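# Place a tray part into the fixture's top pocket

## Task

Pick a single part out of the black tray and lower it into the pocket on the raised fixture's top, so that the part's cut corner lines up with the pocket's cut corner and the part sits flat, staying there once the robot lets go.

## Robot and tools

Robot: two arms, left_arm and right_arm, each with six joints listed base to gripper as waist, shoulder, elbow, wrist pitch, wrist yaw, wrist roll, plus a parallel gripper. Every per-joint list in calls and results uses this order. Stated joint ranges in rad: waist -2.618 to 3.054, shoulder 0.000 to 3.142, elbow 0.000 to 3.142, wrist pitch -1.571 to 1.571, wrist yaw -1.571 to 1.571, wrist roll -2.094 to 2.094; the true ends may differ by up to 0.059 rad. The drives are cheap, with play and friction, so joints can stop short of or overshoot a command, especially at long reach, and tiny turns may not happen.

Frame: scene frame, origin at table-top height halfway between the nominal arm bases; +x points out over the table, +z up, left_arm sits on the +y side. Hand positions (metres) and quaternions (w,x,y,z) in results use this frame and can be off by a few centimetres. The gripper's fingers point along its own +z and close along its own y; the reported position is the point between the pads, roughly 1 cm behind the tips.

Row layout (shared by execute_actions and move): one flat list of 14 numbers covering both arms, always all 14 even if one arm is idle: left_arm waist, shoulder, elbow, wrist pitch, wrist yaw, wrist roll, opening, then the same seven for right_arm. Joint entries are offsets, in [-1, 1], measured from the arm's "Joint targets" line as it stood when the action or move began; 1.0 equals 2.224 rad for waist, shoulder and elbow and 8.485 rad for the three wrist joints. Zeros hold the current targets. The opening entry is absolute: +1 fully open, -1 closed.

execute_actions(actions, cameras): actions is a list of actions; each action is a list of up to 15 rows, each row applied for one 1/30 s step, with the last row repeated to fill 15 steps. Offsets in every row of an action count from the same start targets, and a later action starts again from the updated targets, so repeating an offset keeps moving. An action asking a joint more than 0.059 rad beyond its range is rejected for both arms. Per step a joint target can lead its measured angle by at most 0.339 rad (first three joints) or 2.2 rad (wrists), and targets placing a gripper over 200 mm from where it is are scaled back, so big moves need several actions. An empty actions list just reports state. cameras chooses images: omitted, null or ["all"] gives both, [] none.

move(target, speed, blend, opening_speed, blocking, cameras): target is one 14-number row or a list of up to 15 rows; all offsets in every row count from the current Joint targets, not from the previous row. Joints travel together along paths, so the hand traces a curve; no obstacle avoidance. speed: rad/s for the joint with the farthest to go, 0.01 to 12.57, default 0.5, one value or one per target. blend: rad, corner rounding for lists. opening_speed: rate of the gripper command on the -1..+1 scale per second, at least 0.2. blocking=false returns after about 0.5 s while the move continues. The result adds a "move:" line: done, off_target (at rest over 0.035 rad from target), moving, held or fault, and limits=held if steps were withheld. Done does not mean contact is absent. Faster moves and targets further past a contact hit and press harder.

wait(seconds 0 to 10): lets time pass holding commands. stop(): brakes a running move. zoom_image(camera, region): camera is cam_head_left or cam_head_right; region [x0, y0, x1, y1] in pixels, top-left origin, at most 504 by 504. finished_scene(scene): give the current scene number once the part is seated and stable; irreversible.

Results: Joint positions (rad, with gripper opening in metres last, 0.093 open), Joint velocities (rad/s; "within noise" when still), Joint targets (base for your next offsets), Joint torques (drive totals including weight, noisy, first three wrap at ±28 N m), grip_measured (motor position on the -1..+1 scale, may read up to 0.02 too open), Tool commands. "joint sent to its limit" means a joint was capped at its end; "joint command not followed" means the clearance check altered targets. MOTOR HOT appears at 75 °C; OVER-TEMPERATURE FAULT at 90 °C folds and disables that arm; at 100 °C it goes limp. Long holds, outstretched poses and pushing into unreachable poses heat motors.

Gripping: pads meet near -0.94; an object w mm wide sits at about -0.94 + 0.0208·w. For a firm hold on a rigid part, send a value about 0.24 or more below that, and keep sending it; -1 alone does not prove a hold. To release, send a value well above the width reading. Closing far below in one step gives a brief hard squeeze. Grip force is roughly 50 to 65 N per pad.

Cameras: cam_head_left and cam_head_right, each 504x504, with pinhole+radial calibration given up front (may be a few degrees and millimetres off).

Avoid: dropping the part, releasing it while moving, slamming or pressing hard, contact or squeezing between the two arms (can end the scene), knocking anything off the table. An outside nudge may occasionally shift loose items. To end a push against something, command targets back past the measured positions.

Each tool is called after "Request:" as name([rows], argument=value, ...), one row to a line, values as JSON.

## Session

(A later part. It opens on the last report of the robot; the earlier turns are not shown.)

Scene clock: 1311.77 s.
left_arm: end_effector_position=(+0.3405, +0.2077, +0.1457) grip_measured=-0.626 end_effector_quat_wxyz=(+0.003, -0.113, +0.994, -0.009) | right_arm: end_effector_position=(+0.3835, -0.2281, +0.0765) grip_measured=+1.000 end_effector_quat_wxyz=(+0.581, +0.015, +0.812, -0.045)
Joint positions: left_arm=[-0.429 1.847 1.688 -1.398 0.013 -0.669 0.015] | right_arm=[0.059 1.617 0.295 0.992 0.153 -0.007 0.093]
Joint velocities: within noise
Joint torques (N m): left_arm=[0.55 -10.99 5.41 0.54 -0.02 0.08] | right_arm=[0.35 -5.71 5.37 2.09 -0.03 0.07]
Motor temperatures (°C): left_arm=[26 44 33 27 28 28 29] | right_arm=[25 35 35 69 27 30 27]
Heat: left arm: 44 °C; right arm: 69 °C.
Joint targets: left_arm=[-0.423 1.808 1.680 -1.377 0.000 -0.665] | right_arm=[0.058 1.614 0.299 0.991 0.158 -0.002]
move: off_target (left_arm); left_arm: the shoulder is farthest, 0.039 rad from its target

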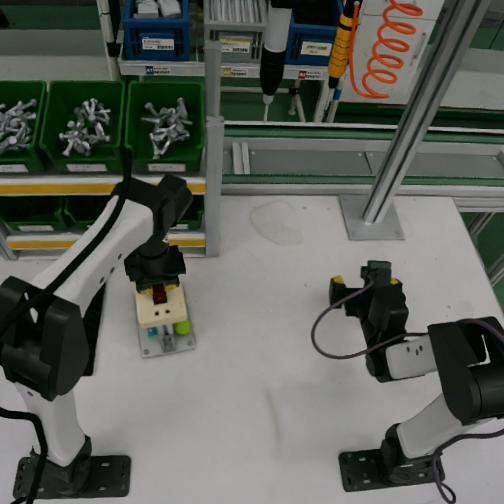

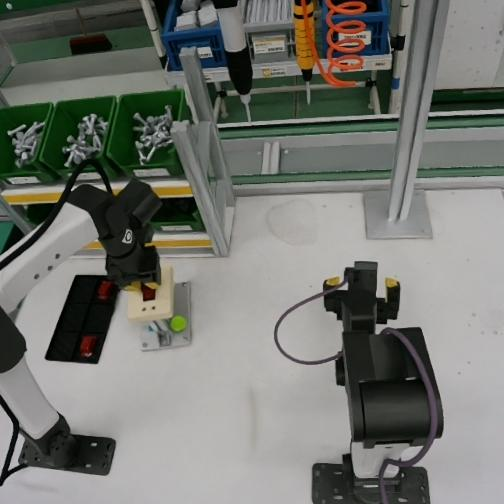

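Request:
move([
  [0, 0, 0, -0.00424, 0, 0, -0.8, 0, 0, 0, 0, 0, 0, 1],
  [0, 0.0283, 0, -0.00424, 0, 0, -0.8, 0, 0, 0, 0, 0, 0, 1],
], speed=0.05)

Request:
zoom_image(camera="cam_head_left", region=[145, 280, 175, 310])

Request:
zoom_image(camera="cam_head_right", region=[134, 280, 164, 310])

Scene clock: 1327.90 s.
left_arm: end_effector_position=(+0.3392, +0.2083, +0.1409) grip_measured=-0.626 end_effector_quat_wxyz=(-0.007, -0.113, +0.994, -0.003) | right_arm: end_effector_position=(+0.3835, -0.2281, +0.0765) grip_measured=+1.000 end_effector_quat_wxyz=(+0.581, +0.015, +0.812, -0.045)
Joint positions: left_arm=[-0.429 1.861 1.688 -1.405 0.013 -0.669 0.015] | right_arm=[0.059 1.617 0.295 0.992 0.153 -0.007 0.093]
Joint velocities: within noise
Joint torques (N m): left_arm=[0.53 -7.23 5.31 0.19 -0.01 0.08] | right_arm=[0.35 -5.7 5.35 2.1 -0.03 0.07]
Motor temperatures (°C): left_arm=[26 43 33 27 28 28 29] | right_arm=[25 35 35 69 27 30 27]
Heat: left arm: 43 °C; right arm: 69 °C.
Joint targets: left_arm=[-0.423 1.871 1.680 -1.413 0.000 -0.665] | right_arm=[0.058 1.614 0.299 0.991 0.158 -0.002]
move: done

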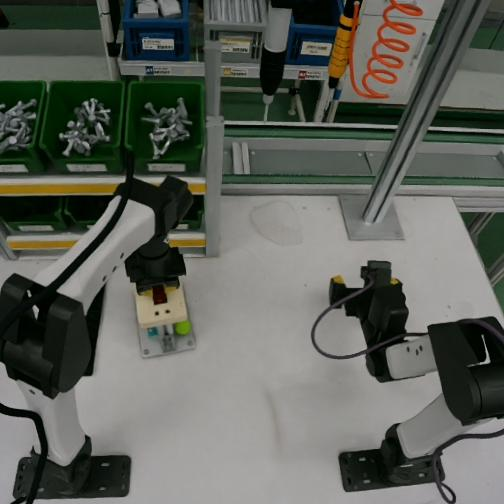

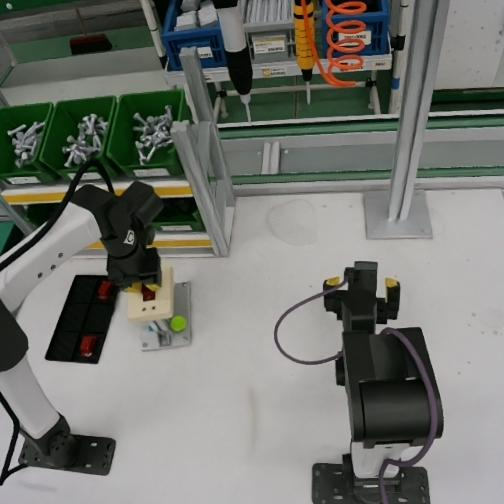

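Scaled by 16.800 from the camera's 504x504 image, which has a finer 720x720 frame.

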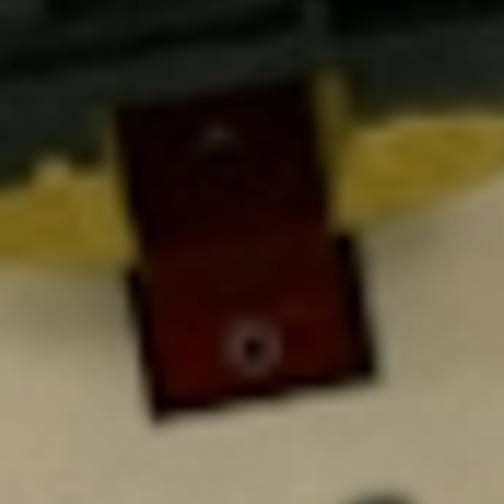

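Scaled by 16.800 from the camera's 504x504 image, which has a finer 720x720 frame.

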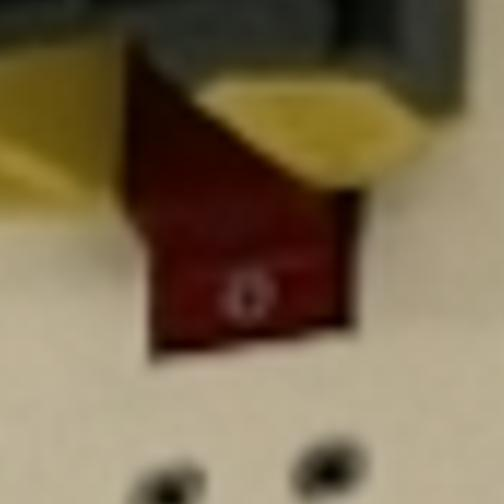

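Request:
move(target=[0, 0.0063, 0, 0.0026, 0, 0, -0.8, 0, 0, 0, 0, 0, 0, 1], speed=0.05)

Request:
zoom_image(camera="cam_head_left", region=[145, 280, 175, 310])

Request:
zoom_image(camera="cam_head_right", region=[134, 280, 164, 310])

Scene clock: 1337.83 s.
left_arm: end_effector_position=(+0.3389, +0.2085, +0.1404) grip_measured=-0.626 end_effector_quat_wxyz=(-0.008, -0.113, +0.994, -0.002) | right_arm: end_effector_position=(+0.3835, -0.2281, +0.0765) grip_measured=+1.000 end_effector_quat_wxyz=(+0.581, +0.015, +0.812, -0.045)
Joint positions: left_arm=[-0.429 1.863 1.688 -1.407 0.013 -0.669 0.015] | right_arm=[0.059 1.617 0.295 0.992 0.153 -0.007 0.093]
Joint velocities: within noise
Joint torques (N m): left_arm=[0.53 -6.16 5.34 0.43 -0.02 0.07] | right_arm=[0.35 -5.71 5.37 2.1 -0.03 0.07]
Motor temperatures (°C): left_arm=[26 43 34 26 28 28 29] | right_arm=[25 35 35 69 27 30 27]
Heat: left arm: 43 °C; right arm: 69 °C.
Joint targets: left_arm=[-0.423 1.885 1.680 -1.391 0.000 -0.665] | right_arm=[0.058 1.614 0.299 0.991 0.158 -0.002]
move: done

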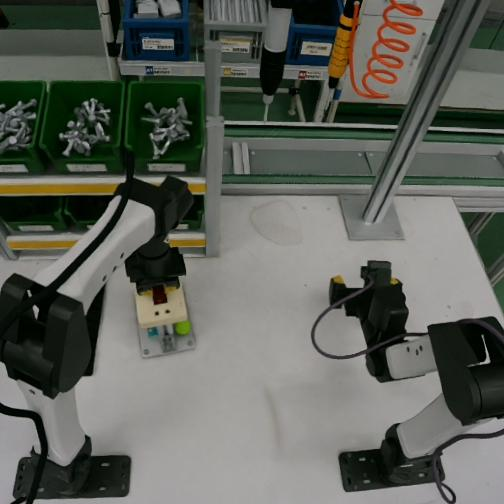

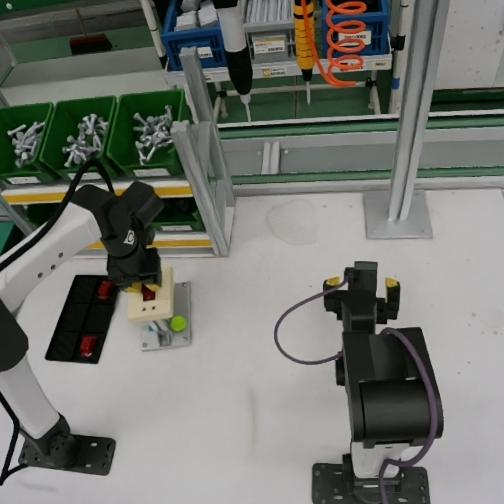

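Scaled by 16.800 from the camera's 504x504 image, which has a finer 720x720 frame.

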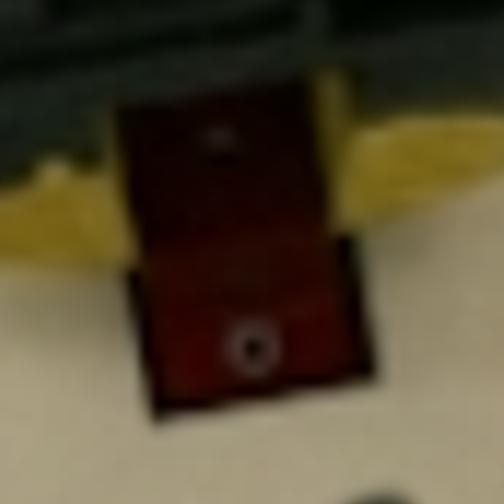

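Scaled by 16.800 from the camera's 504x504 image, which has a finer 720x720 frame.

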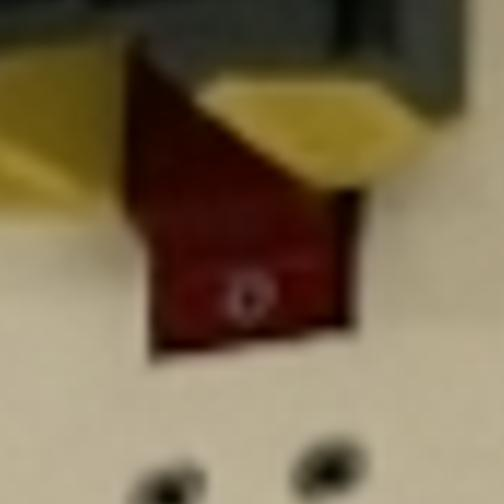

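Request:
move([
  [0, -0.0328, 0, 0.0012, 0, 0, -0.8, 0, 0, 0, 0, 0, 0, 1],
], speed=0.08)

Request:
zoom_image(camera="cam_head_left", region=[145, 280, 175, 310])

Request:
zoom_image(camera="cam_head_right", region=[134, 280, 164, 310])

Scene clock: 1358.47 s.
left_arm: end_effector_position=(+0.3399, +0.2080, +0.1449) grip_measured=-0.626 end_effector_quat_wxyz=(+0.001, -0.113, +0.994, -0.008) | right_arm: end_effector_position=(+0.3835, -0.2281, +0.0765) grip_measured=+1.000 end_effector_quat_wxyz=(+0.581, +0.015, +0.812, -0.045)
Joint positions: left_arm=[-0.429 1.849 1.688 -1.401 0.013 -0.669 0.015] | right_arm=[0.059 1.617 0.295 0.992 0.153 -0.007 0.093]
Joint velocities: within noise
Joint torques (N m): left_arm=[0.5 -10.91 5.31 0.54 -0.02 0.07] | right_arm=[0.35 -5.71 5.35 2.09 -0.03 0.07]
Motor temperatures (°C): left_arm=[26 40 34 26 28 28 29] | right_arm=[25 35 35 69 27 30 27]
Heat: left arm: 40 °C; right arm: 69 °C.
Joint targets: left_arm=[-0.423 1.812 1.680 -1.380 0.000 -0.665] | right_arm=[0.058 1.614 0.299 0.991 0.158 -0.002]
move: off_target (left_arm); left_arm: the shoulder is farthest, 0.037 rad from its target

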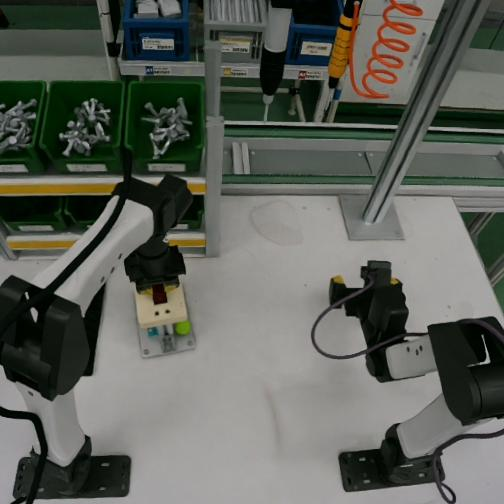

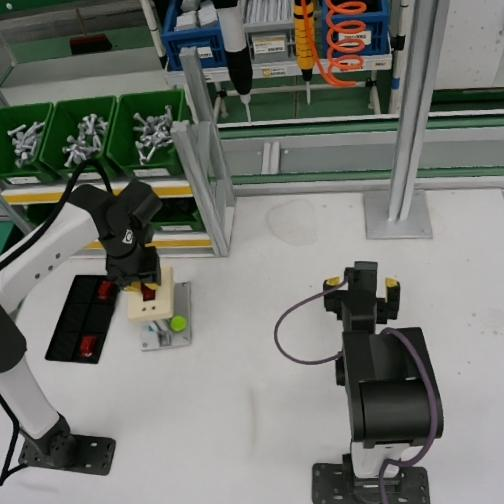

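Scaled by 16.800 from the camera's 504x504 image, which has a finer 720x720 frame.

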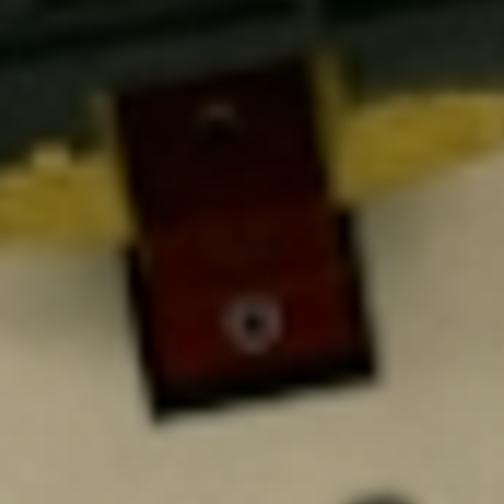

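Scaled by 16.800 from the camera's 504x504 image, which has a finer 720x720 frame.

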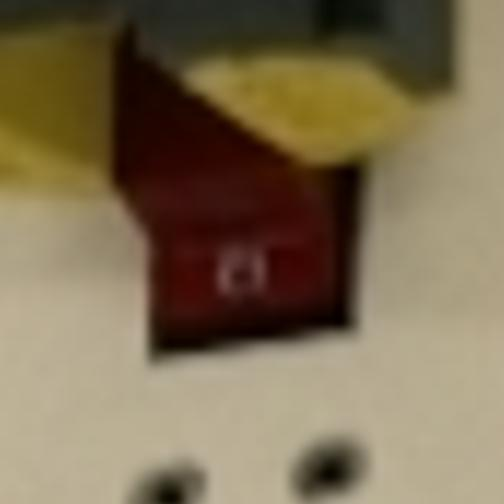

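Request:
move([
  [0, 0.0328, 0, 0, 0, 0, -0.8, 0, 0, 0, 0, 0, 0, 1],
], speed=0.05)

Request:
zoom_image(camera="cam_head_left", region=[145, 280, 175, 310])

Request:
zoom_image(camera="cam_head_right", region=[134, 280, 164, 310])

Scene clock: 1375.57 s.
left_arm: end_effector_position=(+0.3395, +0.2079, +0.1401) grip_measured=-0.626 end_effector_quat_wxyz=(-0.007, -0.113, +0.994, -0.004) | right_arm: end_effector_position=(+0.3835, -0.2281, +0.0765) grip_measured=+1.000 end_effector_quat_wxyz=(+0.581, +0.015, +0.812, -0.045)
Joint positions: left_arm=[-0.429 1.864 1.688 -1.404 0.014 -0.669 0.015] | right_arm=[0.059 1.617 0.295 0.992 0.153 -0.007 0.093]
Joint velocities: within noise
Joint torques (N m): left_arm=[0.4 -6.19 5.3 0.53 -0.03 0.08] | right_arm=[0.36 -5.7 5.37 2.09 -0.03 0.07]
Motor temperatures (°C): left_arm=[26 45 34 26 28 28 29] | right_arm=[25 35 35 69 27 30 27]
Heat: left arm: 45 °C; right arm: 69 °C.
Joint targets: left_arm=[-0.423 1.885 1.680 -1.380 0.000 -0.665] | right_arm=[0.058 1.614 0.299 0.991 0.158 -0.002]
move: done

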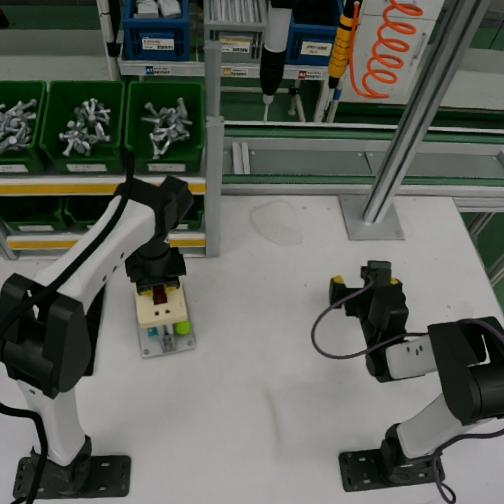

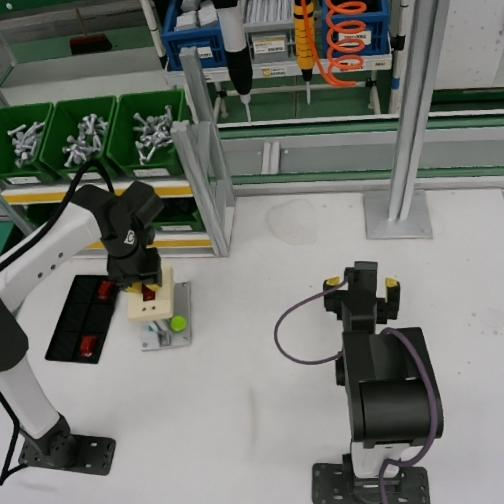

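Scaled by 16.800 from the camera's 504x504 image, which has a finer 720x720 frame.

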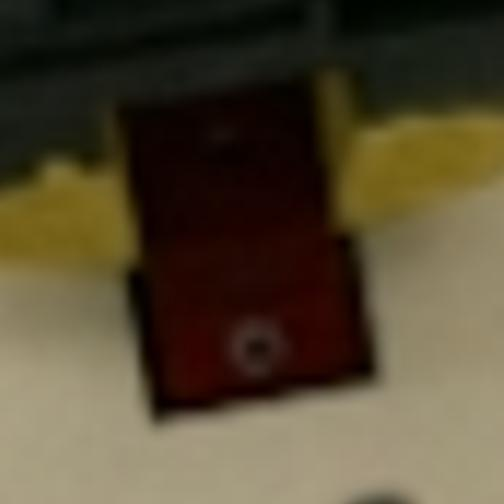

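Scaled by 16.800 from the camera's 504x504 image, which has a finer 720x720 frame.

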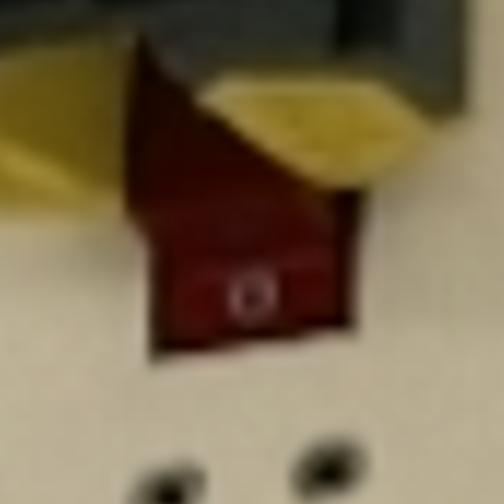

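Request:
move([
  [0, -0.0054, 0, 0, 0, 0, -0.8, 0, 0, 0, 0, 0, 0, 1],
  [0, -0.0054, 0, 0, 0, 0, -0.2, 0, 0, 0, 0, 0, 0, 1],
], speed=0.05, opening_speed=0.4)

Request:
zoom_image(camera="cam_head_left", region=[145, 280, 175, 310])

Request:
zoom_image(camera="cam_head_right", region=[134, 280, 164, 310])

Scene clock: 1393.27 s.
left_arm: end_effector_position=(+0.3402, +0.2076, +0.1400) grip_measured=-0.202 end_effector_quat_wxyz=(-0.006, -0.113, +0.994, -0.004) | right_arm: end_effector_position=(+0.3835, -0.2281, +0.0765) grip_measured=+1.000 end_effector_quat_wxyz=(+0.581, +0.015, +0.812, -0.045)
Joint positions: left_arm=[-0.429 1.864 1.688 -1.401 0.014 -0.669 0.036] | right_arm=[0.059 1.617 0.295 0.992 0.153 -0.007 0.093]
Joint velocities: within noise
Joint torques (N m): left_arm=[0.51 -7.31 5.35 0.48 -0.03 0.08] | right_arm=[0.35 -5.7 5.35 2.09 -0.03 0.07]
Motor temperatures (°C): left_arm=[26 42 34 26 28 28 29] | right_arm=[25 35 35 69 27 30 27]
Heat: left arm: 42 °C; right arm: 69 °C.
Joint targets: left_arm=[-0.423 1.873 1.680 -1.380 0.000 -0.665] | right_arm=[0.058 1.614 0.299 0.991 0.158 -0.002]
move: done

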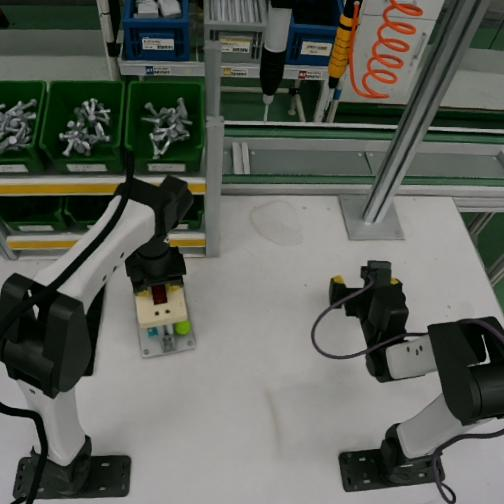

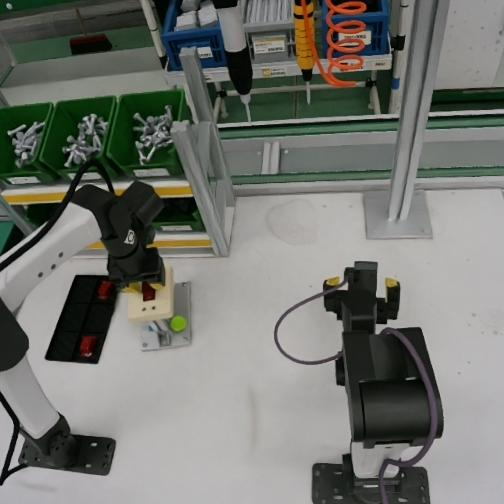

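Scaled by 16.800 from the camera's 504x504 image, which has a finer 720x720 frame.

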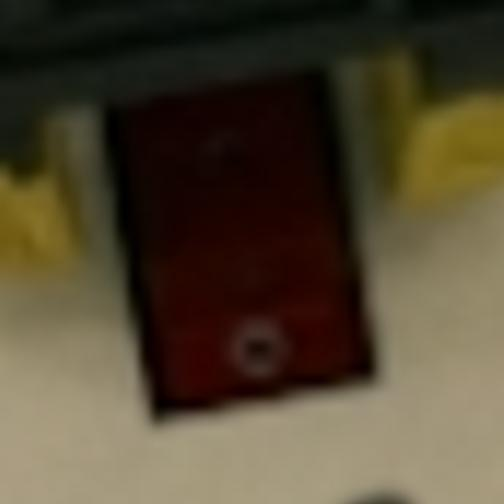

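Scaled by 16.800 from the camera's 504x504 image, which has a finer 720x720 frame.

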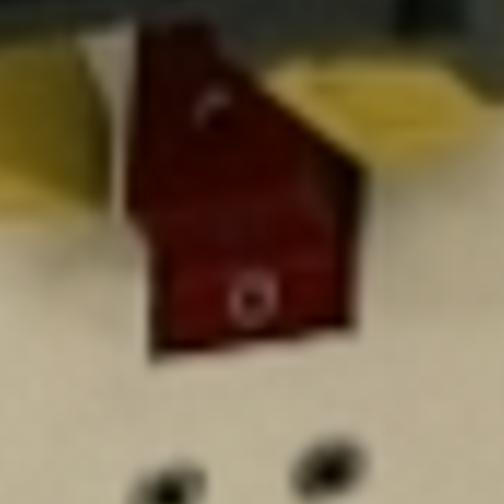

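Request:
move([
  [0, 0, 0.0526, -0.0113, 0, 0, -0.2, 0, 0, 0, 0, 0, 0, 1],
  [0.2127, -0.03, 0.0751, -0.0136, 0, 0, -0.2, 0, 0, 0, 0, 0, 0, 1],
], speed=[0.25, 0.7])

Request:
zoom_image(camera="cam_head_left", region=[140, 270, 180, 310])

Request:
zoom_image(camera="cam_head_right", region=[130, 270, 170, 310])

Scene clock: 1410.33 s.
left_arm: end_effector_position=(+0.3802, +0.3711, +0.1829) grip_measured=-0.202 end_effector_quat_wxyz=(+0.033, -0.347, +0.937, -0.015) | right_arm: end_effector_position=(+0.3835, -0.2281, +0.0765) grip_measured=+1.000 end_effector_quat_wxyz=(+0.581, +0.015, +0.812, -0.045)
Joint positions: left_arm=[0.054 1.835 1.821 -1.483 0.008 -0.669 0.036] | right_arm=[0.059 1.617 0.295 0.992 0.153 -0.007 0.093]
Joint velocities: within noise
Joint torques (N m): left_arm=[-0.16 -10.09 8.01 0.32 0.02 0.07] | right_arm=[0.35 -5.7 5.34 2.09 -0.03 0.07]
Motor temperatures (°C): left_arm=[26 41 34 26 28 28 28] | right_arm=[25 35 35 70 27 30 27]
Heat: left arm: 41 °C; right arm: 70 °C.
Joint targets: left_arm=[0.051 1.806 1.847 -1.496 0.000 -0.665] | right_arm=[0.058 1.614 0.299 0.991 0.158 -0.002]
move: done

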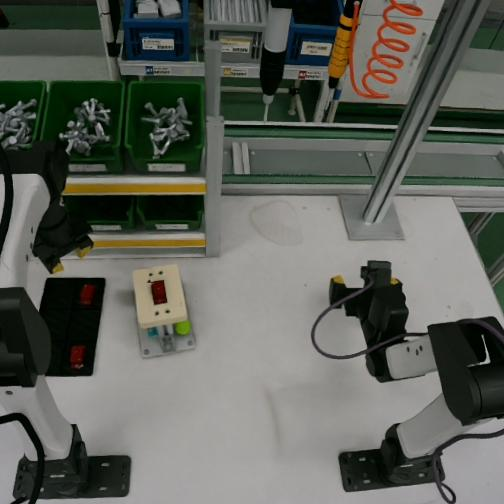

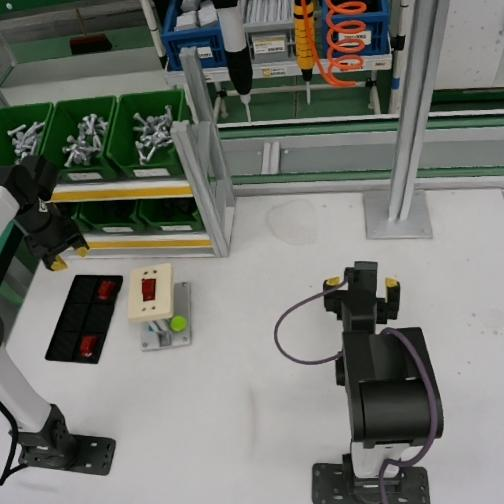

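Scaled by 12.600 from the camera's 504x504 image, which has a finer 720x720 frame.

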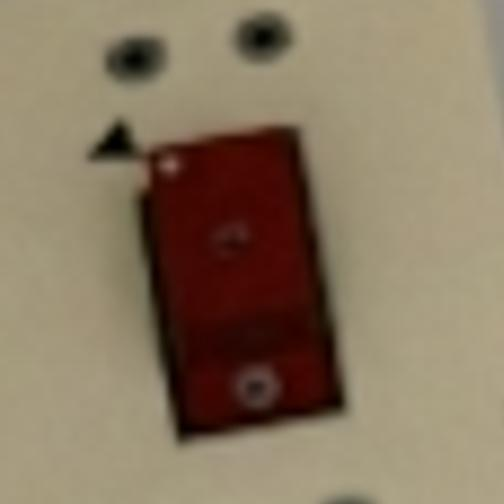

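Scaled by 12.600 from the camera's 504x504 image, which has a finer 720x720 frame.

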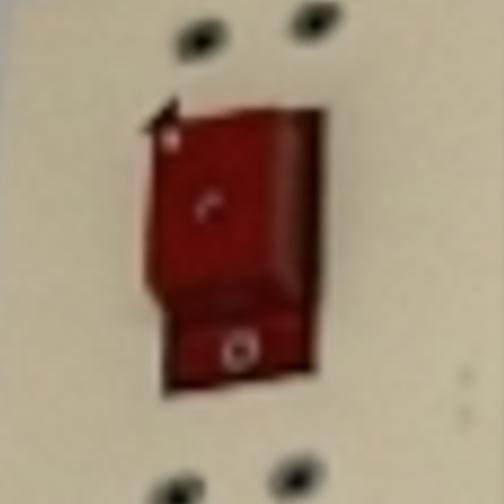

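Request:
zoom_image(camera="cam_head_left", region=[150, 276, 172, 308])

Request:
zoom_image(camera="cam_head_right", region=[138, 276, 160, 308])

Scaled by 15.750 from the camera's 504x504 image, which has a finer 720x720 frame.

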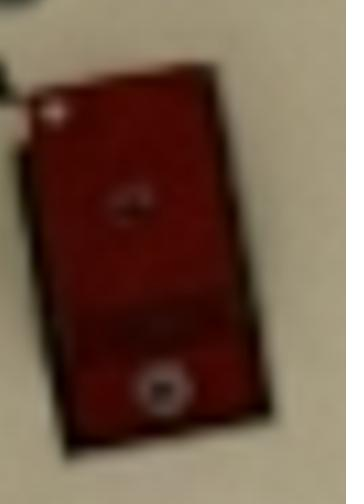

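Scaled by 15.750 from the camera's 504x504 image, which has a finer 720x720 frame.

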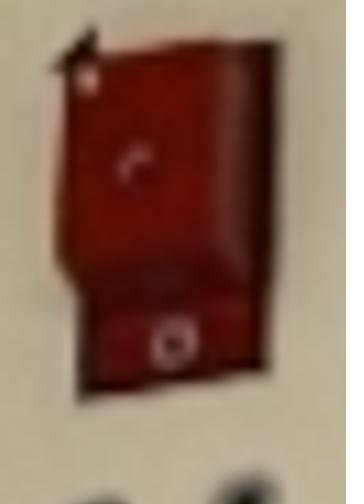

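Request:
finished_scene(scene=2)

The scene is finished: the task was done.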